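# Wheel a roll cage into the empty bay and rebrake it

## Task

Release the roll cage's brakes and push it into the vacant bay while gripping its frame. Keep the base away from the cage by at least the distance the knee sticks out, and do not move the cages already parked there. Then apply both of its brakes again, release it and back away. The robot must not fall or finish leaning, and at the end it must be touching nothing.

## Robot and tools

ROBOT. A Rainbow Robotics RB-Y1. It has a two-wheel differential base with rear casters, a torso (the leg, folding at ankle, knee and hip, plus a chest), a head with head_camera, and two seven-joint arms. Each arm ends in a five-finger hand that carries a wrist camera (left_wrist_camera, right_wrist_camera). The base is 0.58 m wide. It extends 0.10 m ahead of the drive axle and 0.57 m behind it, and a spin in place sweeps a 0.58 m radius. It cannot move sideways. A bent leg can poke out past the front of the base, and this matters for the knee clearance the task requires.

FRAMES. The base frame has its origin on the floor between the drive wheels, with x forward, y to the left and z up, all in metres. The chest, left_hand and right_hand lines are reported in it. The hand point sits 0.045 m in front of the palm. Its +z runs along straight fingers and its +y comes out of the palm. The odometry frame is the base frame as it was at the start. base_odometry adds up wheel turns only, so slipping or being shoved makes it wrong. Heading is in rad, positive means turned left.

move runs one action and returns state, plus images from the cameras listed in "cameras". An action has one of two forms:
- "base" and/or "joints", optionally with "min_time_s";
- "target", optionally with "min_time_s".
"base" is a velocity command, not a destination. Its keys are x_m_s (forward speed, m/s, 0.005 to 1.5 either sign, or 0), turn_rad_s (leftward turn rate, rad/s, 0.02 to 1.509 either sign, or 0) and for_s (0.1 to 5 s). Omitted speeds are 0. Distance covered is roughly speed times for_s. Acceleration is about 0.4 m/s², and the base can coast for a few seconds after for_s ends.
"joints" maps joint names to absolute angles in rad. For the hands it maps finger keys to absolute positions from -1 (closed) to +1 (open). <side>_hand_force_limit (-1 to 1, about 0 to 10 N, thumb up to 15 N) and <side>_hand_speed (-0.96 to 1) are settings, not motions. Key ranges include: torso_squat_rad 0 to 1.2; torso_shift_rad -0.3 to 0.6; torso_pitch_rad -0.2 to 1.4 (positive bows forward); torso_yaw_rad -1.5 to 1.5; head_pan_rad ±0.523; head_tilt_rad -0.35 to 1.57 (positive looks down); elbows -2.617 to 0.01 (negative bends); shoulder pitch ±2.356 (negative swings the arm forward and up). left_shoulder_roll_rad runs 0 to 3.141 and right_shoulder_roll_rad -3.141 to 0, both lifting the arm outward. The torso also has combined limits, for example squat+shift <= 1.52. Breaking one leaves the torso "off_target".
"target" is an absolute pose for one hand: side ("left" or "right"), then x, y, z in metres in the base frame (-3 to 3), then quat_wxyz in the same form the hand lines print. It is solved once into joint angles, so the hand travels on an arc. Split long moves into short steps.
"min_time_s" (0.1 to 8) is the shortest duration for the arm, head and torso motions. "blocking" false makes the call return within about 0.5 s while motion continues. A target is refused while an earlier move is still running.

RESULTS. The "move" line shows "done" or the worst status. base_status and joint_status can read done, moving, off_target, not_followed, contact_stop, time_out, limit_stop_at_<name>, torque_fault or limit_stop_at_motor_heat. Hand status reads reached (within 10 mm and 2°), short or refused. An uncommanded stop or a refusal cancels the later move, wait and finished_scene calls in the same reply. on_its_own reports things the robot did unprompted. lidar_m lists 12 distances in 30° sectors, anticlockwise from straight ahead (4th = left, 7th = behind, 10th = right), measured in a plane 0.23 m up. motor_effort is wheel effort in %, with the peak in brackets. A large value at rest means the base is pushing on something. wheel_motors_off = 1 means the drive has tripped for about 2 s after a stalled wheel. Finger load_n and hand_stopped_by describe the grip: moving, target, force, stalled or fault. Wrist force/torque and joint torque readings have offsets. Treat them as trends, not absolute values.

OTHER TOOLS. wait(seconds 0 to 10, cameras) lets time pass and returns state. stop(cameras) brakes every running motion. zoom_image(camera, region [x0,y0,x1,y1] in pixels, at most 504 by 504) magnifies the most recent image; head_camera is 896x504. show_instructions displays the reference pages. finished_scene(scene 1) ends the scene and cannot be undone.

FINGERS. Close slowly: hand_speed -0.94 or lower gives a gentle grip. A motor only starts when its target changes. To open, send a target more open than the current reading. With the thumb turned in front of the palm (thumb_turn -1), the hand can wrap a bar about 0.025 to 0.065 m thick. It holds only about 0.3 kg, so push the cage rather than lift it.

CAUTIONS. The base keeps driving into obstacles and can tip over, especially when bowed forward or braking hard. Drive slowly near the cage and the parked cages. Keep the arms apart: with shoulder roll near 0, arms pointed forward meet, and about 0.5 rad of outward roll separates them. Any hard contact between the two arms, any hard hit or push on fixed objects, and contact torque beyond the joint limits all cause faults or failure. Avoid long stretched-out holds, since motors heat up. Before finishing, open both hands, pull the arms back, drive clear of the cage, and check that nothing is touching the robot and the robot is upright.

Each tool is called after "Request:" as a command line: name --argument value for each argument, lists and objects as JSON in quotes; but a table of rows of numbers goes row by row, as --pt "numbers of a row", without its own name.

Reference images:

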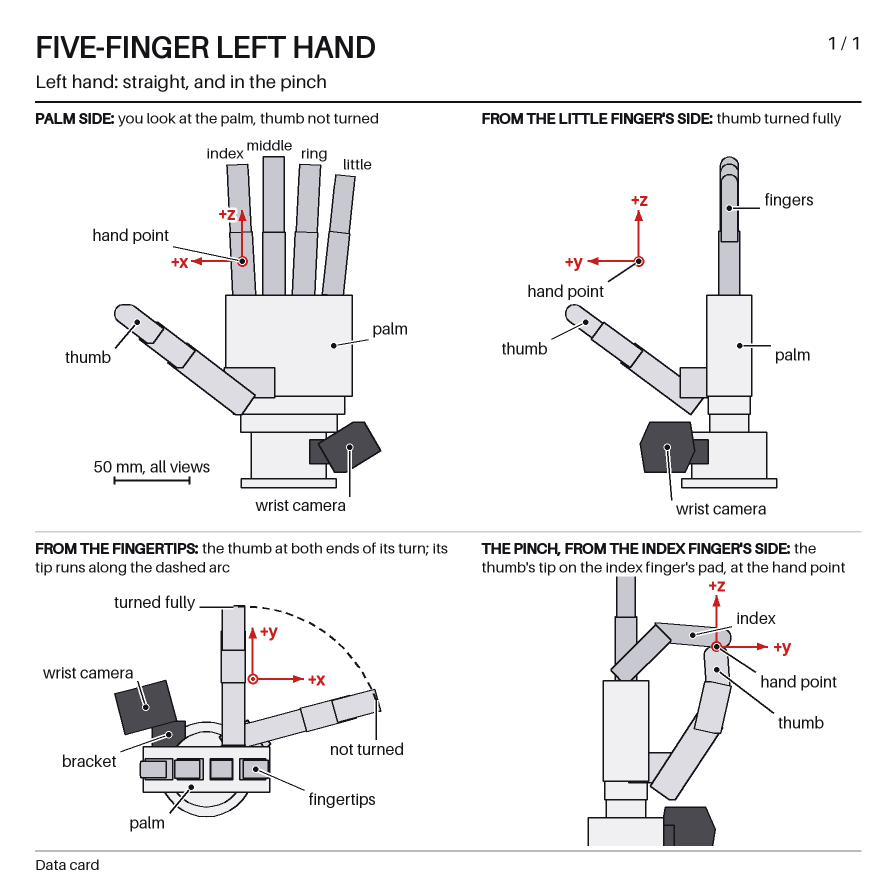

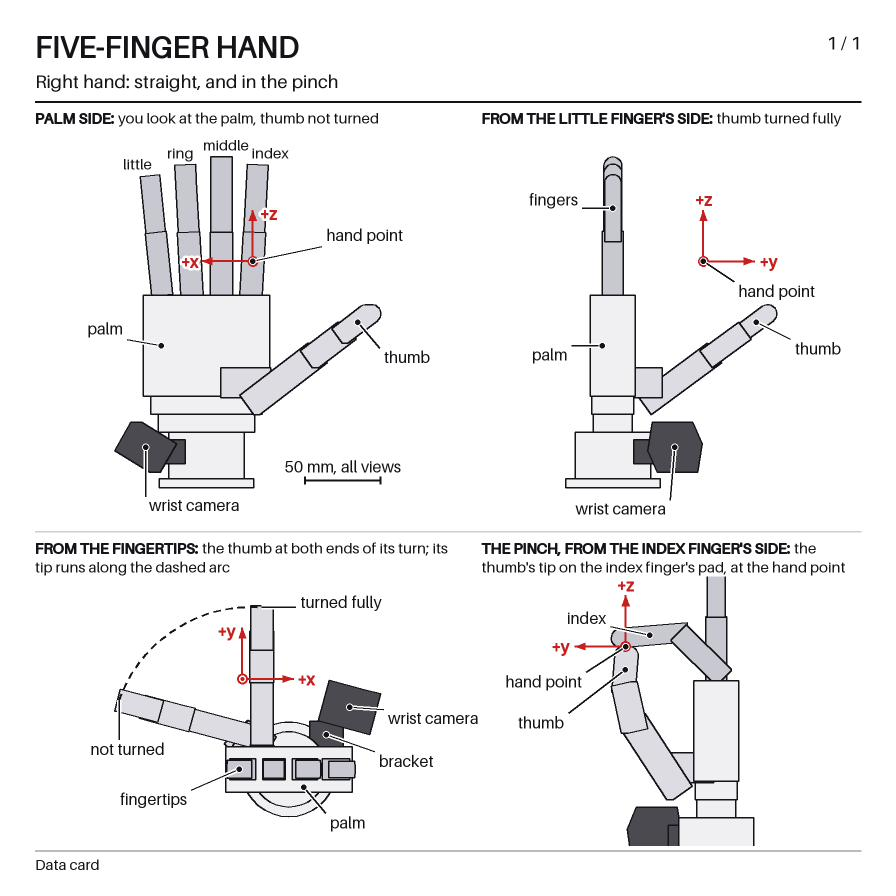

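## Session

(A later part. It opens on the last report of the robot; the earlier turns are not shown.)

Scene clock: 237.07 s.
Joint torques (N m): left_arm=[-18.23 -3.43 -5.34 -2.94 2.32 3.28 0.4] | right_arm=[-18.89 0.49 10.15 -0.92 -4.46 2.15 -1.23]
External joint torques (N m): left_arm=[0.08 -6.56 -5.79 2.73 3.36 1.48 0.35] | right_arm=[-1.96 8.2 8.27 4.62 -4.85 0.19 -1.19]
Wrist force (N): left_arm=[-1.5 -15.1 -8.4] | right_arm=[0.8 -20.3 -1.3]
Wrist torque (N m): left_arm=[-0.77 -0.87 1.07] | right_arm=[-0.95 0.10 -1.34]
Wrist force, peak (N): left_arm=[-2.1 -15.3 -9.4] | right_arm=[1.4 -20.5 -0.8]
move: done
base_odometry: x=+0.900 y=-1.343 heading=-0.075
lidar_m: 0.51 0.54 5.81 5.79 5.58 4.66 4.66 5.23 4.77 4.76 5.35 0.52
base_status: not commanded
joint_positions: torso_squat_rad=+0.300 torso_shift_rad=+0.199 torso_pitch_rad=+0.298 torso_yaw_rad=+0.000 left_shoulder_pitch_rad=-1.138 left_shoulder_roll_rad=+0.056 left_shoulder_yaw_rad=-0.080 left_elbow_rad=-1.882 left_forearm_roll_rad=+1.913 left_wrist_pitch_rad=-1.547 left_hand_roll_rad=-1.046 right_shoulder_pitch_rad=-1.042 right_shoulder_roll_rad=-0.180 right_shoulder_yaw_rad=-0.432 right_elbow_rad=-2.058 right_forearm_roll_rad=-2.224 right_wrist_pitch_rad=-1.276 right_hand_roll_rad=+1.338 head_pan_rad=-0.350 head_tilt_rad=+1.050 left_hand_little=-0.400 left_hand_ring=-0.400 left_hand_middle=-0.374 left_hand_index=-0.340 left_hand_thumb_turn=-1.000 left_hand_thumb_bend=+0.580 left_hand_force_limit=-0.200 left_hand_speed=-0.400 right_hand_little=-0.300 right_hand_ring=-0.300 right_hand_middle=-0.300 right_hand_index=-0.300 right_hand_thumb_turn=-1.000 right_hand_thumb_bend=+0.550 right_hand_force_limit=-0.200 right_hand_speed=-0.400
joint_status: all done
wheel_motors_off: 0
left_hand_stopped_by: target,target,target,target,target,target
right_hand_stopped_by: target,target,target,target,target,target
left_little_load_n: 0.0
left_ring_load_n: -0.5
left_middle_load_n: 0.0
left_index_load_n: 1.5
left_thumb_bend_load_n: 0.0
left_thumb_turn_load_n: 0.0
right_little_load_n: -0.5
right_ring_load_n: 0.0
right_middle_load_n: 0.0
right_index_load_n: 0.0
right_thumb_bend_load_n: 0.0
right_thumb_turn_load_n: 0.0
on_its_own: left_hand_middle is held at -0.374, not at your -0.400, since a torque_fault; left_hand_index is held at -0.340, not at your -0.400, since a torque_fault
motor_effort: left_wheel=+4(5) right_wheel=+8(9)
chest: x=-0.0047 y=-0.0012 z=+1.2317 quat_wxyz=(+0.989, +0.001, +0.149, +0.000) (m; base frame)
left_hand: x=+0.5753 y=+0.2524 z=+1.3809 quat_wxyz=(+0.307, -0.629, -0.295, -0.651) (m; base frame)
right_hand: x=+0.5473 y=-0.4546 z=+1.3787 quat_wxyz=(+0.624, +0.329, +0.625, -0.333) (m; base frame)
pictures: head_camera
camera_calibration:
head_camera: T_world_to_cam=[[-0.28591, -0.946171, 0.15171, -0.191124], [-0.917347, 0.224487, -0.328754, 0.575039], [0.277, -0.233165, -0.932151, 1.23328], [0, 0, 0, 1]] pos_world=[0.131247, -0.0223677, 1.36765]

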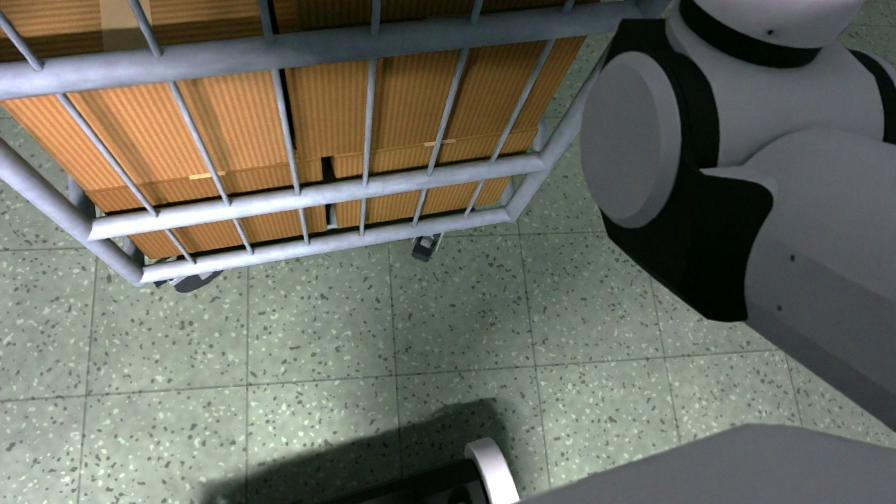

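Request:
move --base '{"x_m_s": 0.015, "for_s": 4}' --blocking false

Request:
wait --seconds 0.7

Request:
wait --seconds 0.7

Request:
wait --seconds 0.7 --cameras '["head_camera"]'

Scene clock: 238.93 s.
Joint torques (N m): left_arm=[-21.13 -4.92 -9.22 0.57 9.13 9.98 1.71] | right_arm=[-23.75 -0.18 16.78 2.14 -10.54 6.08 -1.71]
External joint torques (N m): left_arm=[-2.63 -7.94 -9.5 6.14 10.01 8.04 1.63] | right_arm=[-6.71 7.38 14.65 7.55 -10.79 4.07 -1.64]
Wrist force (N): left_arm=[-10.5 -56.2 -29.5] | right_arm=[10.8 -52.4 -14.8]
Wrist torque (N m): left_arm=[-0.92 -1.57 3.44] | right_arm=[-1.90 0.49 -2.91]
Wrist force, peak (N): left_arm=[-10.5 -56.2 -29.5] | right_arm=[10.8 -52.4 -14.8]
move: moving
base_odometry: x=+0.907 y=-1.343 heading=-0.075
lidar_m: 0.50 0.52 5.81 5.79 5.58 4.68 4.66 5.22 4.78 4.76 5.34 0.51
base_status: moving
joint_positions: torso_squat_rad=+0.300 torso_shift_rad=+0.198 torso_pitch_rad=+0.297 torso_yaw_rad=+0.000 left_shoulder_pitch_rad=-1.137 left_shoulder_roll_rad=+0.056 left_shoulder_yaw_rad=-0.079 left_elbow_rad=-1.883 left_forearm_roll_rad=+1.912 left_wrist_pitch_rad=-1.548 left_hand_roll_rad=-1.046 right_shoulder_pitch_rad=-1.041 right_shoulder_roll_rad=-0.180 right_shoulder_yaw_rad=-0.433 right_elbow_rad=-2.059 right_forearm_roll_rad=-2.223 right_wrist_pitch_rad=-1.277 right_hand_roll_rad=+1.338 head_pan_rad=-0.350 head_tilt_rad=+1.050 left_hand_little=-0.400 left_hand_ring=-0.400 left_hand_middle=-0.374 left_hand_index=-0.340 left_hand_thumb_turn=-1.000 left_hand_thumb_bend=+0.580 left_hand_force_limit=-0.200 left_hand_speed=-0.400 right_hand_little=-0.300 right_hand_ring=-0.300 right_hand_middle=-0.300 right_hand_index=-0.300 right_hand_thumb_turn=-1.000 right_hand_thumb_bend=+0.550 right_hand_force_limit=-0.200 right_hand_speed=-0.400
joint_status: not commanded
wheel_motors_off: 0
left_hand_stopped_by: target,target,target,target,target,target
right_hand_stopped_by: target,target,target,target,target,target
left_little_load_n: 0.0
left_ring_load_n: 0.0
left_middle_load_n: 0.0
left_index_load_n: 0.0
left_thumb_bend_load_n: 0.0
left_thumb_turn_load_n: -0.5
right_little_load_n: 0.0
right_ring_load_n: 0.0
right_middle_load_n: 0.0
right_index_load_n: 0.0
right_thumb_bend_load_n: 0.0
right_thumb_turn_load_n: 0.0
on_its_own: left_hand_middle is held at -0.374, not at your -0.400, since a torque_fault; left_hand_index is held at -0.340, not at your -0.400, since a torque_fault
motor_effort: left_wheel=+22(22) right_wheel=+30(30)
chest: x=-0.0058 y=-0.0012 z=+1.2319 quat_wxyz=(+0.989, +0.001, +0.148, +0.000) (m; base frame)
left_hand: x=+0.5736 y=+0.2533 z=+1.3816 quat_wxyz=(+0.307, -0.628, -0.296, -0.651) (m; base frame)
right_hand: x=+0.5453 y=-0.4556 z=+1.3790 quat_wxyz=(+0.624, +0.330, +0.625, -0.334) (m; base frame)
pictures: none

Scene clock: 239.63 s.
Joint torques (N m): left_arm=[-25.01 -11.42 -13.83 5.97 16.42 14.83 2.89] | right_arm=[-30.57 8.59 28.68 4.85 -16.34 8.47 -2.72]
External joint torques (N m): left_arm=[-6.71 -14.57 -14.33 11.41 17.3 12.99 2.83] | right_arm=[-13.58 16.03 26.51 10.36 -16.7 6.52 -2.67]
Wrist force (N): left_arm=[-12.0 -95.8 -41.8] | right_arm=[16.8 -78.7 -3.4]
Wrist torque (N m): left_arm=[-1.82 -2.23 5.90] | right_arm=[-3.84 -0.54 -4.35]
Wrist force, peak (N): left_arm=[-12.0 -95.8 -41.8] | right_arm=[16.9 -78.4 -14.8]
earlier move: moving
base_odometry: x=+0.917 y=-1.344 heading=-0.075
lidar_m: 0.49 0.52 5.80 5.79 5.59 4.68 4.67 5.24 4.78 4.77 5.35 0.51
base_status: moving
joint_positions: torso_squat_rad=+0.301 torso_shift_rad=+0.197 torso_pitch_rad=+0.295 torso_yaw_rad=+0.000 left_shoulder_pitch_rad=-1.136 left_shoulder_roll_rad=+0.058 left_shoulder_yaw_rad=-0.078 left_elbow_rad=-1.884 left_forearm_roll_rad=+1.910 left_wrist_pitch_rad=-1.550 left_hand_roll_rad=-1.046 right_shoulder_pitch_rad=-1.040 right_shoulder_roll_rad=-0.182 right_shoulder_yaw_rad=-0.436 right_elbow_rad=-2.060 right_forearm_roll_rad=-2.221 right_wrist_pitch_rad=-1.278 right_hand_roll_rad=+1.339 head_pan_rad=-0.350 head_tilt_rad=+1.050 left_hand_little=-0.400 left_hand_ring=-0.400 left_hand_middle=-0.374 left_hand_index=-0.340 left_hand_thumb_turn=-1.000 left_hand_thumb_bend=+0.580 left_hand_force_limit=-0.200 left_hand_speed=-0.400 right_hand_little=-0.300 right_hand_ring=-0.300 right_hand_middle=-0.300 right_hand_index=-0.300 right_hand_thumb_turn=-1.000 right_hand_thumb_bend=+0.550 right_hand_force_limit=-0.200 right_hand_speed=-0.400
joint_status: not commanded
wheel_motors_off: 0
left_hand_stopped_by: target,target,target,target,target,target
right_hand_stopped_by: target,target,target,target,target,target
left_little_load_n: 0.0
left_ring_load_n: 0.0
left_middle_load_n: 0.0
left_index_load_n: 0.0
left_thumb_bend_load_n: 0.0
left_thumb_turn_load_n: 0.0
right_little_load_n: 0.0
right_ring_load_n: 0.0
right_middle_load_n: 0.0
right_index_load_n: 0.0
right_thumb_bend_load_n: 0.0
right_thumb_turn_load_n: 0.0
on_its_own: left_hand_middle is held at -0.374, not at your -0.400, since a torque_fault; left_hand_index is held at -0.340, not at your -0.400, since a torque_fault
motor_effort: left_wheel=+32(32) right_wheel=+45(45)
chest: x=-0.0074 y=-0.0012 z=+1.2323 quat_wxyz=(+0.989, +0.001, +0.147, +0.000) (m; base frame)
left_hand: x=+0.5709 y=+0.2552 z=+1.3833 quat_wxyz=(+0.308, -0.627, -0.298, -0.651) (m; base frame)
right_hand: x=+0.5420 y=-0.4581 z=+1.3800 quat_wxyz=(+0.623, +0.333, +0.624, -0.335) (m; base frame)
wait: 0.70 s; no rest
pictures: none

Scene clock: 250.07 s.
Joint torques (N m): left_arm=[-21.87 -12.62 -14.69 5.78 13.82 9.79 2.57] | right_arm=[-30.92 13.49 34.43 5.79 -18.07 6.94 -3.02]
External joint torques (N m): left_arm=[-3.59 -15.9 -15.15 11.38 14.85 7.99 2.52] | right_arm=[-14.02 21.26 32.52 11.29 -18.45 4.99 -2.98]
External joint torques when the fault began: left_arm=[-8.46 -17.24 -18.26 14.9 20.61 15.41 3.43]
Motor temperatures (°C): left_arm=[36 36 38 36 47 43 45] | right_arm=[37 36 39 33 56 48 46]
Wrist force (N): left_arm=[1.2 -75.7 -23.6] | right_arm=[8.3 -81.2 12.1]
Wrist torque (N m): left_arm=[-2.65 -1.65 5.27] | right_arm=[-4.64 -1.05 -4.87]
Wrist force, peak (N): left_arm=[-11.4 -116.0 -48.1] | right_arm=[18.4 -92.5 -23.8]
earlier move: torque_fault
TORQUE FAULT: left_forearm_roll_rad reached its load limit. The robot stopped for 10 seconds, dropped its targets and accepts commands again. The stop added 10.0 s to the call.
base_odometry: x=+0.923 y=-1.345 heading=-0.076
lidar_m: 0.49 0.52 5.80 5.79 5.61 4.69 4.68 5.23 4.78 4.77 5.35 0.50
base_status: torque_fault (sent for 1.63 of 4 s)
joint_positions: torso_squat_rad=+0.301 torso_shift_rad=+0.197 torso_pitch_rad=+0.295 torso_yaw_rad=+0.000 left_shoulder_pitch_rad=-1.135 left_shoulder_roll_rad=+0.062 left_shoulder_yaw_rad=-0.073 left_elbow_rad=-1.888 left_forearm_roll_rad=+1.905 left_wrist_pitch_rad=-1.552 left_hand_roll_rad=-1.047 right_shoulder_pitch_rad=-1.039 right_shoulder_roll_rad=-0.183 right_shoulder_yaw_rad=-0.438 right_elbow_rad=-2.060 right_forearm_roll_rad=-2.220 right_wrist_pitch_rad=-1.277 right_hand_roll_rad=+1.339 head_pan_rad=-0.350 head_tilt_rad=+1.050 left_hand_little=-0.400 left_hand_ring=-0.400 left_hand_middle=-0.374 left_hand_index=-0.340 left_hand_thumb_turn=-1.000 left_hand_thumb_bend=+0.580 left_hand_force_limit=-0.200 left_hand_speed=-0.400 right_hand_little=-0.300 right_hand_ring=-0.300 right_hand_middle=-0.300 right_hand_index=-0.300 right_hand_thumb_turn=-1.000 right_hand_thumb_bend=+0.550 right_hand_force_limit=-0.200 right_hand_speed=-0.400
joint_status: not commanded
wheel_motors_off: 0
left_hand_stopped_by: target,target,target,target,target,target
right_hand_stopped_by: target,target,target,target,target,target
left_little_load_n: 0.0
left_ring_load_n: 0.0
left_middle_load_n: 0.0
left_index_load_n: 0.0
left_thumb_bend_load_n: 0.0
left_thumb_turn_load_n: -0.5
right_little_load_n: 0.0
right_ring_load_n: 0.0
right_middle_load_n: 0.0
right_index_load_n: -0.5
right_thumb_bend_load_n: 0.0
right_thumb_turn_load_n: 0.0
on_its_own: left_forearm_roll_rad is held at +1.909, not at your +1.918, since a torque_fault; left_wrist_pitch_rad is held at -1.550, not at your -1.542, since a torque_fault; left_hand_middle is held at -0.374, not at your -0.400, since a torque_fault; left_hand_index is held at -0.340, not at your -0.400, since a torque_fault
motor_effort: left_wheel=+15(34) right_wheel=+35(54)
chest: x=-0.0073 y=-0.0016 z=+1.2323 quat_wxyz=(+0.989, +0.001, +0.147, +0.000) (m; base frame)
left_hand: x=+0.5691 y=+0.2595 z=+1.3842 quat_wxyz=(+0.312, -0.624, -0.302, -0.650) (m; base frame)
right_hand: x=+0.5410 y=-0.4601 z=+1.3802 quat_wxyz=(+0.623, +0.334, +0.623, -0.336) (m; base frame)
wait: 0.43 of 0.7 s (a fault stop ended it); no rest
pictures: none

not run: a stop that you did not command came earlier in this reply.

Request:
move --base '{"x_m_s": -0.02, "for_s": 1.2}' --joints '{"left_hand_speed": 0.3, "right_hand_speed": 0.3, "left_hand_little": 1, "left_hand_ring": 1, "left_hand_middle": 1, "left_hand_index": 1, "right_hand_little": 1, "right_hand_ring": 1, "right_hand_middle": 1, "right_hand_index": 1, "left_hand_thumb_bend": 1, "right_hand_thumb_bend": 1}' --cameras '["left_wrist_camera", "right_wrist_camera"]'

Scene clock: 252.47 s.
Joint torques (N m): left_arm=[-17.48 1.87 -1.09 -4.83 -0.78 1.98 0.2] | right_arm=[-17.12 -5.76 3.33 -4.56 -0.06 1.81 -0.54]
External joint torques (N m): left_arm=[0.8 -1.32 -1.52 0.82 0.26 0.18 0.17] | right_arm=[-0.18 1.92 1.44 0.99 -0.43 -0.15 -0.52]
Motor temperatures (°C): left_arm=[36 36 37 36 47 43 45] | right_arm=[37 36 39 33 56 48 46]
Wrist force (N): left_arm=[-5.6 -1.9 -14.4] | right_arm=[2.6 -4.2 -1.1]
Wrist torque (N m): left_arm=[-0.34 -0.65 0.20] | right_arm=[-0.40 0.05 -0.14]
Wrist force, peak (N): left_arm=[0.5 -76.1 -23.8] | right_arm=[9.1 -81.4 12.3]
move: done
base_odometry: x=+0.899 y=-1.343 heading=-0.076
lidar_m: 0.51 0.55 5.80 5.79 5.58 4.67 4.65 5.21 4.78 4.76 5.34 0.52
base_status: done (sent for 1.2 of 1.2 s)
joint_positions: torso_squat_rad=+0.300 torso_shift_rad=+0.200 torso_pitch_rad=+0.300 torso_yaw_rad=+0.000 left_shoulder_pitch_rad=-1.136 left_shoulder_roll_rad=+0.059 left_shoulder_yaw_rad=-0.077 left_elbow_rad=-1.885 left_forearm_roll_rad=+1.909 left_wrist_pitch_rad=-1.550 left_hand_roll_rad=-1.046 right_shoulder_pitch_rad=-1.043 right_shoulder_roll_rad=-0.178 right_shoulder_yaw_rad=-0.430 right_elbow_rad=-2.057 right_forearm_roll_rad=-2.225 right_wrist_pitch_rad=-1.276 right_hand_roll_rad=+1.338 head_pan_rad=-0.350 head_tilt_rad=+1.050 left_hand_little=+1.000 left_hand_ring=+1.000 left_hand_middle=+1.000 left_hand_index=+1.000 left_hand_thumb_turn=-1.000 left_hand_thumb_bend=+1.000 left_hand_force_limit=-0.200 left_hand_speed=+0.300 right_hand_little=+1.000 right_hand_ring=+1.000 right_hand_middle=+1.000 right_hand_index=+1.000 right_hand_thumb_turn=-1.000 right_hand_thumb_bend=+1.000 right_hand_force_limit=-0.200 right_hand_speed=+0.300
joint_status: all done
wheel_motors_off: 0
left_hand_stopped_by: target,target,target,target,target,target
right_hand_stopped_by: target,target,target,target,target,target
left_little_load_n: 0.0
left_ring_load_n: 0.0
left_middle_load_n: 0.0
left_index_load_n: 0.0
left_thumb_bend_load_n: 0.0
left_thumb_turn_load_n: 0.0
right_little_load_n: 0.0
right_ring_load_n: 0.0
right_middle_load_n: 0.0
right_index_load_n: 0.0
right_thumb_bend_load_n: 0.0
right_thumb_turn_load_n: 0.0
on_its_own: left_forearm_roll_rad is held at +1.909, not at your +1.918, since a torque_fault; left_wrist_pitch_rad is held at -1.550, not at your -1.542, since a torque_fault
motor_effort: left_wheel=+2(10) right_wheel=-2(21)
chest: x=-0.0038 y=-0.0013 z=+1.2315 quat_wxyz=(+0.989, +0.001, +0.149, +0.000) (m; base frame)
left_hand: x=+0.5748 y=+0.2562 z=+1.3798 quat_wxyz=(+0.310, -0.628, -0.298, -0.649) (m; base frame)
right_hand: x=+0.5492 y=-0.4534 z=+1.3773 quat_wxyz=(+0.624, +0.328, +0.626, -0.332) (m; base frame)
pictures: left_wrist_camera, right_wrist_camera
camera_calibration:
left_wrist_camera: T_world_to_cam=[[-0.740832, 0.593994, 0.31359, -0.156337], [-0.162735, -0.611682, 0.774185, -0.824283], [0.651678, 0.522509, 0.549818, -1.15404], [0, 0, 0, 1]] pos_world=[0.502105, 0.19166, 1.32168]
right_wrist_camera: T_world_to_cam=[[0.79995, 0.537012, -0.267766, 0.168939], [-0.101683, 0.561084, 0.82149, -0.82211], [0.591389, -0.629924, 0.503443, -1.19085], [0, 0, 0, 1]] pos_world=[0.485518, -0.379592, 1.32012]

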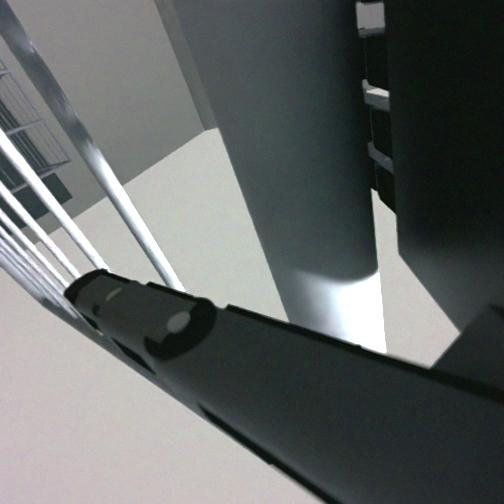

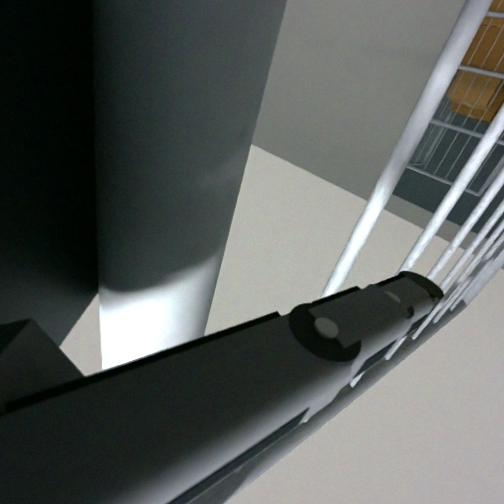

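Request:
move --base '{"x_m_s": -0.2, "for_s": 1.2}' --joints '{"head_tilt_rad": 0.85, "head_pan_rad": -0.1}' --cameras '["head_camera"]'

Scene clock: 254.57 s.
Joint torques (N m): left_arm=[-16.99 2.04 -0.95 -5.15 -0.9 1.97 0.24] | right_arm=[-16.83 -5.89 3.66 -4.83 0.15 1.92 -0.56]
External joint torques (N m): left_arm=[1.28 -1.15 -1.38 0.5 0.15 0.16 0.21] | right_arm=[0.1 1.79 1.77 0.72 -0.25 -0.04 -0.53]
Motor temperatures (°C): left_arm=[36 36 37 36 46 42 45] | right_arm=[37 36 39 33 55 47 46]
Wrist force (N): left_arm=[-5.7 -1.7 -14.1] | right_arm=[3.1 -2.3 -1.3]
Wrist torque (N m): left_arm=[-0.33 -0.64 0.20] | right_arm=[-0.29 0.09 0.00]
Wrist force, peak (N): left_arm=[-5.6 -2.1 -14.9] | right_arm=[2.4 -5.5 -2.2]
move: done
base_odometry: x=+0.660 y=-1.325 heading=-0.077
lidar_m: 0.75 0.79 5.86 5.84 5.31 4.43 4.42 4.95 4.73 4.72 5.29 0.77
base_status: done (sent for 1.2 of 1.2 s)
joint_positions: torso_squat_rad=+0.300 torso_shift_rad=+0.200 torso_pitch_rad=+0.300 torso_yaw_rad=+0.000 left_shoulder_pitch_rad=-1.136 left_shoulder_roll_rad=+0.058 left_shoulder_yaw_rad=-0.077 left_elbow_rad=-1.885 left_forearm_roll_rad=+1.909 left_wrist_pitch_rad=-1.550 left_hand_roll_rad=-1.046 right_shoulder_pitch_rad=-1.043 right_shoulder_roll_rad=-0.178 right_shoulder_yaw_rad=-0.430 right_elbow_rad=-2.057 right_forearm_roll_rad=-2.225 right_wrist_pitch_rad=-1.276 right_hand_roll_rad=+1.338 head_pan_rad=-0.100 head_tilt_rad=+0.850 left_hand_little=+1.000 left_hand_ring=+1.000 left_hand_middle=+1.000 left_hand_index=+1.000 left_hand_thumb_turn=-1.000 left_hand_thumb_bend=+1.000 left_hand_force_limit=-0.200 left_hand_speed=+0.300 right_hand_little=+1.000 right_hand_ring=+1.000 right_hand_middle=+1.000 right_hand_index=+1.000 right_hand_thumb_turn=-1.000 right_hand_thumb_bend=+1.000 right_hand_force_limit=-0.200 right_hand_speed=+0.300
joint_status: all done
wheel_motors_off: 0
left_hand_stopped_by: target,target,target,target,target,target
right_hand_stopped_by: target,target,target,target,target,target
left_little_load_n: 0.0
left_ring_load_n: 0.0
left_middle_load_n: 0.0
left_index_load_n: 0.0
left_thumb_bend_load_n: 0.0
left_thumb_turn_load_n: 0.0
right_little_load_n: 0.0
right_ring_load_n: 0.0
right_middle_load_n: 0.0
right_index_load_n: 0.0
right_thumb_bend_load_n: 0.0
right_thumb_turn_load_n: -0.5
on_its_own: left_forearm_roll_rad is held at +1.909, not at your +1.918, since a torque_fault; left_wrist_pitch_rad is held at -1.550, not at your -1.542, since a torque_fault
motor_effort: left_wheel=-6(16) right_wheel=+9(28)
chest: x=-0.0038 y=-0.0013 z=+1.2315 quat_wxyz=(+0.989, +0.001, +0.149, +0.000) (m; base frame)
left_hand: x=+0.5748 y=+0.2561 z=+1.3798 quat_wxyz=(+0.310, -0.628, -0.298, -0.649) (m; base frame)
right_hand: x=+0.5493 y=-0.4533 z=+1.3773 quat_wxyz=(+0.624, +0.328, +0.627, -0.332) (m; base frame)
pictures: head_camera
camera_calibration:
head_camera: T_world_to_cam=[[-0.0639973, -0.994124, 0.0873054, -0.116684], [-0.865883, 0.0118216, -0.500107, 0.814343], [0.496136, -0.107602, -0.861551, 1.11621], [0, 0, 0, 1]] pos_world=[0.143868, -0.00551949, 1.37911]

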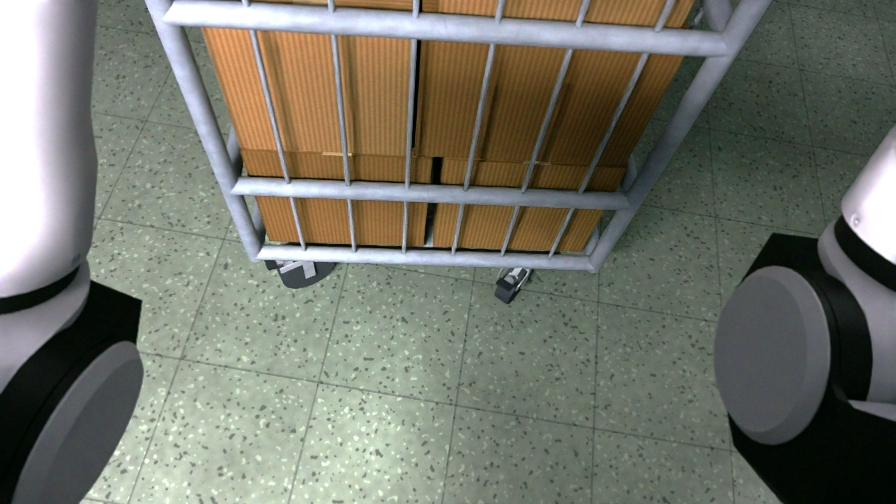

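Request:
zoom_image --camera "head_camera" --region '[240, 240, 350, 300]'

Request:
zoom_image --camera "head_camera" --region '[470, 245, 570, 315]'

Scaled by 4.582 from the camera's 896x504 image, which has a finer 1280x720 frame.

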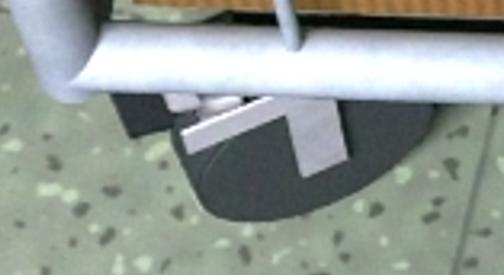

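Scaled by 5.040 from the camera's 896x504 image, which has a finer 1280x720 frame.

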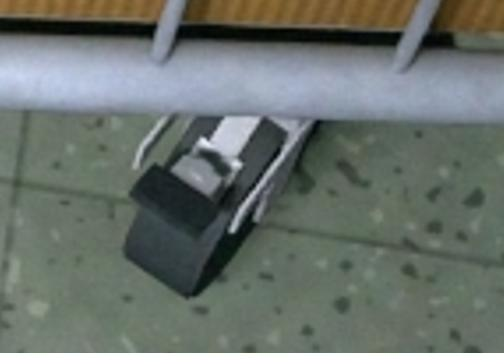

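Request:
move --base '{"x_m_s": -0.2, "for_s": 1.0}' --joints '{"left_shoulder_pitch_rad": -0.3, "left_shoulder_roll_rad": 0.4, "left_shoulder_yaw_rad": 0, "left_elbow_rad": -1.7, "left_forearm_roll_rad": 1.5, "left_wrist_pitch_rad": 0, "left_hand_roll_rad": 0, "right_shoulder_pitch_rad": -0.3, "right_shoulder_roll_rad": -0.4, "right_shoulder_yaw_rad": 0, "right_elbow_rad": -1.7, "right_forearm_roll_rad": -1.5, "right_wrist_pitch_rad": 0, "right_hand_roll_rad": 0}' --min_time_s 2.5

Request:
move --joints '{"torso_squat_rad": 1.15, "torso_shift_rad": 0.36, "torso_pitch_rad": 0.75, "head_tilt_rad": 0.4, "head_pan_rad": 0}' --min_time_s 4 --cameras '["head_camera"]'

Scene clock: 259.13 s.
Joint torques (N m): left_arm=[-10.05 6.82 5.89 -9.09 -0.23 -0.68 -0.01] | right_arm=[-10.56 -8.99 -3.04 -8.92 0.3 -0.84 -0.28]
External joint torques (N m): left_arm=[1.22 -0.07 1.25 0.85 -0.2 0.23 -0.03] | right_arm=[0.27 -1.96 1.38 0.61 0.2 0.04 -0.25]
Wrist force (N): left_arm=[-4.9 1.1 -14.8] | right_arm=[2.8 0.3 -2.0]
Wrist torque (N m): left_arm=[-0.11 -0.73 0.20] | right_arm=[-0.10 0.10 0.04]
Wrist force, peak (N): left_arm=[-5.0 -1.2 -17.0] | right_arm=[3.1 -2.3 -4.1]
move: done
base_odometry: x=+0.460 y=-1.309 heading=-0.077
lidar_m: 0.95 1.00 5.90 5.88 5.08 4.23 4.22 4.72 4.68 4.67 5.24 0.98
base_status: done (sent for 1 of 1 s)
joint_positions: torso_squat_rad=+0.300 torso_shift_rad=+0.200 torso_pitch_rad=+0.300 torso_yaw_rad=+0.000 left_shoulder_pitch_rad=-0.300 left_shoulder_roll_rad=+0.400 left_shoulder_yaw_rad=+0.000 left_elbow_rad=-1.700 left_forearm_roll_rad=+1.500 left_wrist_pitch_rad=+0.000 left_hand_roll_rad=+0.000 right_shoulder_pitch_rad=-0.300 right_shoulder_roll_rad=-0.400 right_shoulder_yaw_rad=+0.000 right_elbow_rad=-1.700 right_forearm_roll_rad=-1.500 right_wrist_pitch_rad=+0.000 right_hand_roll_rad=+0.000 head_pan_rad=-0.100 head_tilt_rad=+0.850 left_hand_little=+1.000 left_hand_ring=+1.000 left_hand_middle=+1.000 left_hand_index=+1.000 left_hand_thumb_turn=-1.000 left_hand_thumb_bend=+1.000 left_hand_force_limit=-0.200 left_hand_speed=+0.300 right_hand_little=+1.000 right_hand_ring=+1.000 right_hand_middle=+1.000 right_hand_index=+1.000 right_hand_thumb_turn=-1.000 right_hand_thumb_bend=+1.000 right_hand_force_limit=-0.200 right_hand_speed=+0.300
joint_status: all done
wheel_motors_off: 0
left_hand_stopped_by: target,target,target,target,target,target
right_hand_stopped_by: target,target,target,target,target,target
left_little_load_n: 0.0
left_ring_load_n: 0.0
left_middle_load_n: -0.5
left_index_load_n: 0.0
left_thumb_bend_load_n: 0.0
left_thumb_turn_load_n: 0.0
right_little_load_n: 0.0
right_ring_load_n: 0.0
right_middle_load_n: 0.0
right_index_load_n: 0.0
right_thumb_bend_load_n: 0.0
right_thumb_turn_load_n: 0.0
motor_effort: left_wheel=-7(24) right_wheel=+9(23)
chest: x=-0.0038 y=-0.0013 z=+1.2315 quat_wxyz=(+0.989, +0.001, +0.149, +0.000) (m; base frame)
left_hand: x=+0.5753 y=+0.1839 z=+1.0794 quat_wxyz=(+0.114, -0.639, +0.201, -0.734) (m; base frame)
right_hand: x=+0.5752 y=-0.1866 z=+1.0787 quat_wxyz=(+0.734, -0.199, +0.639, -0.113) (m; base frame)
pictures: none

Scene clock: 263.53 s.
Joint torques (N m): left_arm=[-1.91 5.42 5.09 -8.46 -0.24 -0.52 0.02] | right_arm=[-1.99 -7.21 -2.63 -8.23 0.17 -0.76 -0.18]
External joint torques (N m): left_arm=[0.65 0 1.36 0.68 -0.2 0.25 -0.01] | right_arm=[-0.03 -1.68 0.94 0.4 0.08 -0.04 -0.15]
Wrist force (N): left_arm=[-4.7 0.5 -12.3] | right_arm=[2.2 -0.1 0.6]
Wrist torque (N m): left_arm=[-0.34 -0.69 0.23] | right_arm=[-0.27 0.09 0.00]
Wrist force, peak (N): left_arm=[-5.0 0.6 -14.7] | right_arm=[2.9 0.2 -2.1]
move: done
base_odometry: x=+0.460 y=-1.309 heading=-0.077
lidar_m: 0.95 1.01 5.90 5.88 5.08 4.23 4.21 4.72 4.69 4.67 5.24 0.98
base_status: not commanded
joint_positions: torso_squat_rad=+1.150 torso_shift_rad=+0.360 torso_pitch_rad=+0.750 torso_yaw_rad=+0.000 left_shoulder_pitch_rad=-0.300 left_shoulder_roll_rad=+0.400 left_shoulder_yaw_rad=+0.000 left_elbow_rad=-1.700 left_forearm_roll_rad=+1.500 left_wrist_pitch_rad=+0.000 left_hand_roll_rad=+0.000 right_shoulder_pitch_rad=-0.300 right_shoulder_roll_rad=-0.400 right_shoulder_yaw_rad=+0.000 right_elbow_rad=-1.700 right_forearm_roll_rad=-1.500 right_wrist_pitch_rad=+0.000 right_hand_roll_rad=+0.000 head_pan_rad=+0.000 head_tilt_rad=+0.400 left_hand_little=+1.000 left_hand_ring=+1.000 left_hand_middle=+1.000 left_hand_index=+1.000 left_hand_thumb_turn=-1.000 left_hand_thumb_bend=+1.000 left_hand_force_limit=-0.200 left_hand_speed=+0.300 right_hand_little=+1.000 right_hand_ring=+1.000 right_hand_middle=+1.000 right_hand_index=+1.000 right_hand_thumb_turn=-1.000 right_hand_thumb_bend=+1.000 right_hand_force_limit=-0.200 right_hand_speed=+0.300
joint_status: all done
wheel_motors_off: 0
left_hand_stopped_by: target,target,target,target,target,target
right_hand_stopped_by: target,target,target,target,target,target
left_little_load_n: 0.0
left_ring_load_n: 0.0
left_middle_load_n: 0.0
left_index_load_n: 0.0
left_thumb_bend_load_n: 0.0
left_thumb_turn_load_n: 0.0
right_little_load_n: 0.0
right_ring_load_n: 0.0
right_middle_load_n: 0.0
right_index_load_n: 0.0
right_thumb_bend_load_n: 0.0
right_thumb_turn_load_n: 0.0
motor_effort: left_wheel=-8(8) right_wheel=+9(10)
chest: x=+0.0837 y=-0.0008 z=+0.7745 quat_wxyz=(+0.931, +0.001, +0.366, +0.000) (m; base frame)
left_hand: x=+0.5388 y=+0.1846 z=+0.3855 quat_wxyz=(+0.066, -0.787, +0.221, -0.573) (m; base frame)
right_hand: x=+0.5385 y=-0.1858 z=+0.3849 quat_wxyz=(+0.573, -0.219, +0.787, -0.066) (m; base frame)
pictures: head_camera
camera_calibration:
head_camera: T_world_to_cam=[[0.0308872, -0.997831, 0.0581367, -0.0573739], [-0.863837, -0.0559095, -0.50066, 0.697512], [0.502824, -0.0347567, -0.86369, 0.597716], [0, 0, 0, 1]] pos_world=[0.303762, 0.0025227, 0.868793]

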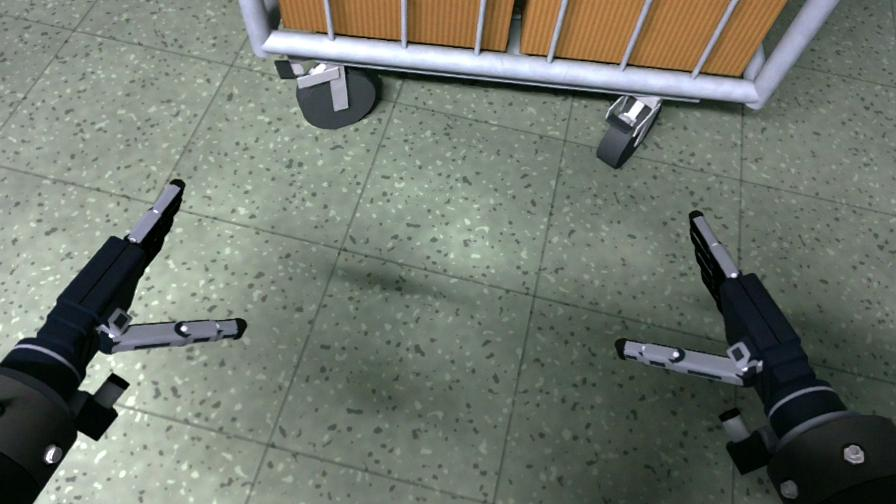

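Request:
zoom_image --camera "head_camera" --region '[250, 40, 400, 140]'

Request:
zoom_image --camera "head_camera" --region '[570, 75, 700, 180]'

Scaled by 3.360 from the camera's 896x504 image, which has a finer 1280x720 frame.

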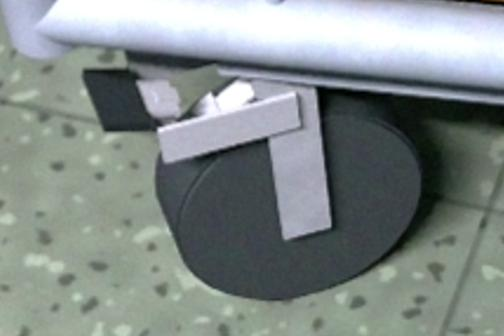

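Scaled by 3.877 from the camera's 896x504 image, which has a finer 1280x720 frame.

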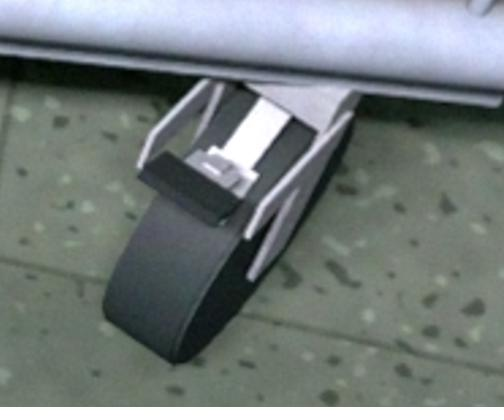

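Request:
move --joints '{"left_hand_little": -1, "left_hand_ring": -1, "left_hand_middle": -1, "left_hand_index": -1, "right_hand_little": -1, "right_hand_ring": -1, "right_hand_middle": -1, "right_hand_index": -1, "left_hand_thumb_turn": 0.5, "right_hand_thumb_turn": 0.5, "head_tilt_rad": 0.1}'

Request:
move --target '{"side": "left", "x": 0.56, "y": 0.2, "z": 0.49, "quat_wxyz": [0.066, -0.787, 0.221, -0.573]}' --min_time_s 1.5

Request:
move --target '{"side": "right", "x": 0.56, "y": -0.25, "z": 0.49, "quat_wxyz": [0.573, -0.221, 0.787, -0.066]}' --min_time_s 1.5 --cameras '["head_camera"]'

Scene clock: 266.70 s.
Joint torques (N m): left_arm=[-2.1 5.56 5.16 -8.54 -0.07 -0.51 -0.02] | right_arm=[-1.98 -6.72 -2.31 -8.16 0.18 -0.62 -0.34]
External joint torques (N m): left_arm=[0.44 0.15 1.45 0.58 -0.05 0.24 -0.06] | right_arm=[-0.04 -1.19 1.25 0.45 0.11 0.09 -0.3]
Motor temperatures (°C): left_arm=[35 36 37 36 44 41 45] | right_arm=[36 36 38 33 50 47 46]
Wrist force (N): left_arm=[-4.9 0.5 -12.5] | right_arm=[2.7 -0.4 0.5]
Wrist torque (N m): left_arm=[-0.28 -0.63 0.24] | right_arm=[-0.29 0.01 0.00]
Wrist force, peak (N): left_arm=[-5.0 0.3 -12.6] | right_arm=[2.7 -0.2 0.7]
move: done
base_odometry: x=+0.460 y=-1.309 heading=-0.077
lidar_m: 0.95 1.01 5.90 5.88 5.08 4.23 4.22 4.72 4.69 4.67 5.24 0.98
base_status: not commanded
joint_positions: torso_squat_rad=+1.150 torso_shift_rad=+0.360 torso_pitch_rad=+0.750 torso_yaw_rad=+0.000 left_shoulder_pitch_rad=-0.300 left_shoulder_roll_rad=+0.400 left_shoulder_yaw_rad=+0.000 left_elbow_rad=-1.700 left_forearm_roll_rad=+1.500 left_wrist_pitch_rad=+0.000 left_hand_roll_rad=+0.000 right_shoulder_pitch_rad=-0.300 right_shoulder_roll_rad=-0.400 right_shoulder_yaw_rad=+0.000 right_elbow_rad=-1.700 right_forearm_roll_rad=-1.500 right_wrist_pitch_rad=+0.000 right_hand_roll_rad=+0.000 head_pan_rad=+0.000 head_tilt_rad=+0.100 left_hand_little=-1.000 left_hand_ring=-1.000 left_hand_middle=-1.000 left_hand_index=-1.000 left_hand_thumb_turn=+0.500 left_hand_thumb_bend=+1.000 left_hand_force_limit=-0.200 left_hand_speed=+0.300 right_hand_little=-1.000 right_hand_ring=-1.000 right_hand_middle=-1.000 right_hand_index=-1.000 right_hand_thumb_turn=+0.500 right_hand_thumb_bend=+1.000 right_hand_force_limit=-0.200 right_hand_speed=+0.300
joint_status: all done
wheel_motors_off: 0
left_hand_stopped_by: target,target,target,target,target,target
right_hand_stopped_by: target,target,target,target,target,target
left_little_load_n: 0.0
left_ring_load_n: 0.0
left_middle_load_n: 0.0
left_index_load_n: 0.0
left_thumb_bend_load_n: 0.0
left_thumb_turn_load_n: 0.0
right_little_load_n: 0.0
right_ring_load_n: 0.5
right_middle_load_n: 0.0
right_index_load_n: 0.0
right_thumb_bend_load_n: 0.0
right_thumb_turn_load_n: 0.0
motor_effort: left_wheel=-6(9) right_wheel=+9(10)
chest: x=+0.0837 y=-0.0008 z=+0.7745 quat_wxyz=(+0.931, +0.001, +0.366, +0.000) (m; base frame)
left_hand: x=+0.5388 y=+0.1846 z=+0.3855 quat_wxyz=(+0.066, -0.787, +0.221, -0.573) (m; base frame)
right_hand: x=+0.5385 y=-0.1858 z=+0.3849 quat_wxyz=(+0.573, -0.219, +0.787, -0.066) (m; base frame)
pictures: none

Scene clock: 268.53 s.
Joint torques (N m): left_arm=[-4.33 3.04 3.53 -9.93 0.54 -1.35 0] | right_arm=[-1.88 -7.12 -2.76 -8.07 0.22 -0.85 -0.37]
External joint torques (N m): left_arm=[-0.84 -1.22 1.31 0.34 -0.11 0.28 -0.04] | right_arm=[0.07 -1.59 0.79 0.54 0.15 -0.14 -0.34]
Wrist force (N): left_arm=[-4.8 0.5 -12.5] | right_arm=[2.5 -0.4 0.6]
Wrist torque (N m): left_arm=[-0.29 -0.64 0.23] | right_arm=[-0.27 0.03 -0.01]
Wrist force, peak (N): left_arm=[-5.1 0.5 -12.9] | right_arm=[2.8 -0.4 0.6]
move: done
base_odometry: x=+0.460 y=-1.309 heading=-0.077
lidar_m: 0.95 1.01 5.89 5.88 5.09 4.23 4.22 4.72 4.69 4.68 5.24 0.98
base_status: not commanded
joint_positions: torso_squat_rad=+1.150 torso_shift_rad=+0.360 torso_pitch_rad=+0.750 torso_yaw_rad=+0.000 left_shoulder_pitch_rad=-0.346 left_shoulder_roll_rad=+0.147 left_shoulder_yaw_rad=+0.369 left_elbow_rad=-2.087 left_forearm_roll_rad=+0.782 left_wrist_pitch_rad=+0.573 left_hand_roll_rad=+0.585 right_shoulder_pitch_rad=-0.300 right_shoulder_roll_rad=-0.400 right_shoulder_yaw_rad=+0.000 right_elbow_rad=-1.700 right_forearm_roll_rad=-1.500 right_wrist_pitch_rad=+0.000 right_hand_roll_rad=+0.000 head_pan_rad=+0.000 head_tilt_rad=+0.100 left_hand_little=-1.000 left_hand_ring=-1.000 left_hand_middle=-1.000 left_hand_index=-1.000 left_hand_thumb_turn=+0.500 left_hand_thumb_bend=+1.000 left_hand_force_limit=-0.200 left_hand_speed=+0.300 right_hand_little=-1.000 right_hand_ring=-1.000 right_hand_middle=-1.000 right_hand_index=-1.000 right_hand_thumb_turn=+0.500 right_hand_thumb_bend=+1.000 right_hand_force_limit=-0.200 right_hand_speed=+0.300
joint_status: all done
wheel_motors_off: 0
left_hand_stopped_by: target,target,target,target,target,target
right_hand_stopped_by: target,target,target,target,target,target
left_little_load_n: 0.0
left_ring_load_n: 0.0
left_middle_load_n: 0.0
left_index_load_n: 0.0
left_thumb_bend_load_n: 0.0
left_thumb_turn_load_n: 0.0
right_little_load_n: 0.0
right_ring_load_n: 0.0
right_middle_load_n: 0.0
right_index_load_n: 0.0
right_thumb_bend_load_n: 0.0
right_thumb_turn_load_n: 0.0
motor_effort: left_wheel=-7(8) right_wheel=+10(10)
chest: x=+0.0837 y=-0.0008 z=+0.7745 quat_wxyz=(+0.931, +0.001, +0.366, +0.000) (m; base frame)
left_hand: x=+0.5599 y=+0.2000 z=+0.4899 quat_wxyz=(+0.066, -0.787, +0.221, -0.573) (m; base frame)
left_hand_status: reached (checked arc, planned for 1.5 s): 0 mm and 0.0 deg off.
right_hand: x=+0.5385 y=-0.1858 z=+0.3849 quat_wxyz=(+0.573, -0.219, +0.787, -0.066) (m; base frame)
pictures: none

Scene clock: 270.37 s.
Joint torques (N m): left_arm=[-4.46 2.92 3.41 -10.01 0.49 -1.31 -0.09] | right_arm=[-1.49 -5.86 -6.28 -9.79 -0.12 -1.52 -0.2]
External joint torques (N m): left_arm=[-0.97 -1.34 1.19 0.26 -0.16 0.32 -0.13] | right_arm=[0.49 1.66 -1.52 -0.71 0.14 0.11 -0.16]
Wrist force (N): left_arm=[-4.5 0.4 -12.2] | right_arm=[2.6 -0.1 0.5]
Wrist torque (N m): left_arm=[-0.34 -0.66 0.28] | right_arm=[-0.21 0.01 0.00]
Wrist force, peak (N): left_arm=[-5.0 0.0 -12.6] | right_arm=[3.0 -0.2 0.3]
move: done
base_odometry: x=+0.460 y=-1.309 heading=-0.077
lidar_m: 0.95 1.02 5.90 5.89 5.08 4.23 4.22 4.71 4.69 4.67 5.23 0.98
base_status: not commanded
joint_positions: torso_squat_rad=+1.150 torso_shift_rad=+0.360 torso_pitch_rad=+0.750 torso_yaw_rad=+0.000 left_shoulder_pitch_rad=-0.346 left_shoulder_roll_rad=+0.147 left_shoulder_yaw_rad=+0.369 left_elbow_rad=-2.087 left_forearm_roll_rad=+0.782 left_wrist_pitch_rad=+0.573 left_hand_roll_rad=+0.585 right_shoulder_pitch_rad=-0.283 right_shoulder_roll_rad=-0.389 right_shoulder_yaw_rad=-0.364 right_elbow_rad=-2.010 right_forearm_roll_rad=-0.937 right_wrist_pitch_rad=+0.455 right_hand_roll_rad=-0.657 head_pan_rad=+0.000 head_tilt_rad=+0.100 left_hand_little=-1.000 left_hand_ring=-1.000 left_hand_middle=-1.000 left_hand_index=-1.000 left_hand_thumb_turn=+0.500 left_hand_thumb_bend=+1.000 left_hand_force_limit=-0.200 left_hand_speed=+0.300 right_hand_little=-1.000 right_hand_ring=-1.000 right_hand_middle=-1.000 right_hand_index=-1.000 right_hand_thumb_turn=+0.500 right_hand_thumb_bend=+1.000 right_hand_force_limit=-0.200 right_hand_speed=+0.300
joint_status: all done
wheel_motors_off: 0
left_hand_stopped_by: target,target,target,target,target,target
right_hand_stopped_by: target,target,target,target,target,target
left_little_load_n: 0.0
left_ring_load_n: 0.0
left_middle_load_n: 0.0
left_index_load_n: 0.0
left_thumb_bend_load_n: 0.0
left_thumb_turn_load_n: 0.0
right_little_load_n: 0.0
right_ring_load_n: 0.0
right_middle_load_n: 0.0
right_index_load_n: 0.0
right_thumb_bend_load_n: 0.0
right_thumb_turn_load_n: 0.0
motor_effort: left_wheel=-7(8) right_wheel=+9(10)
chest: x=+0.0837 y=-0.0008 z=+0.7745 quat_wxyz=(+0.931, +0.001, +0.366, +0.000) (m; base frame)
left_hand: x=+0.5599 y=+0.2000 z=+0.4899 quat_wxyz=(+0.066, -0.787, +0.221, -0.573) (m; base frame)
right_hand: x=+0.5600 y=-0.2500 z=+0.4899 quat_wxyz=(+0.573, -0.221, +0.786, -0.066) (m; base frame)
right_hand_status: reached (checked arc, planned for 1.5 s): 0 mm and 0.0 deg off.
pictures: head_camera
camera_calibration:
head_camera: T_world_to_cam=[[0.0117562, -0.997829, 0.064801, -0.0588471], [-0.677303, -0.0556212, -0.733598, 0.864476], [0.73561, -0.0352656, -0.676487, 0.373117], [0, 0, 0, 1]] pos_world=[0.311735, 0.00252206, 0.8904]

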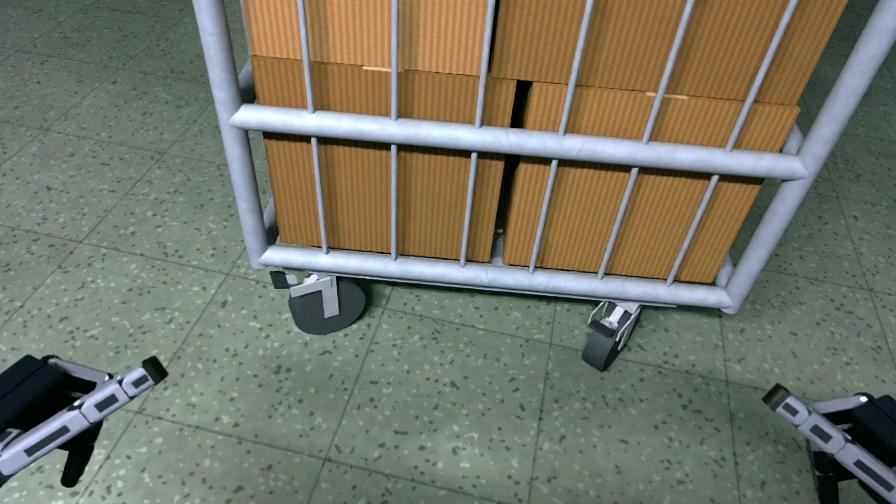

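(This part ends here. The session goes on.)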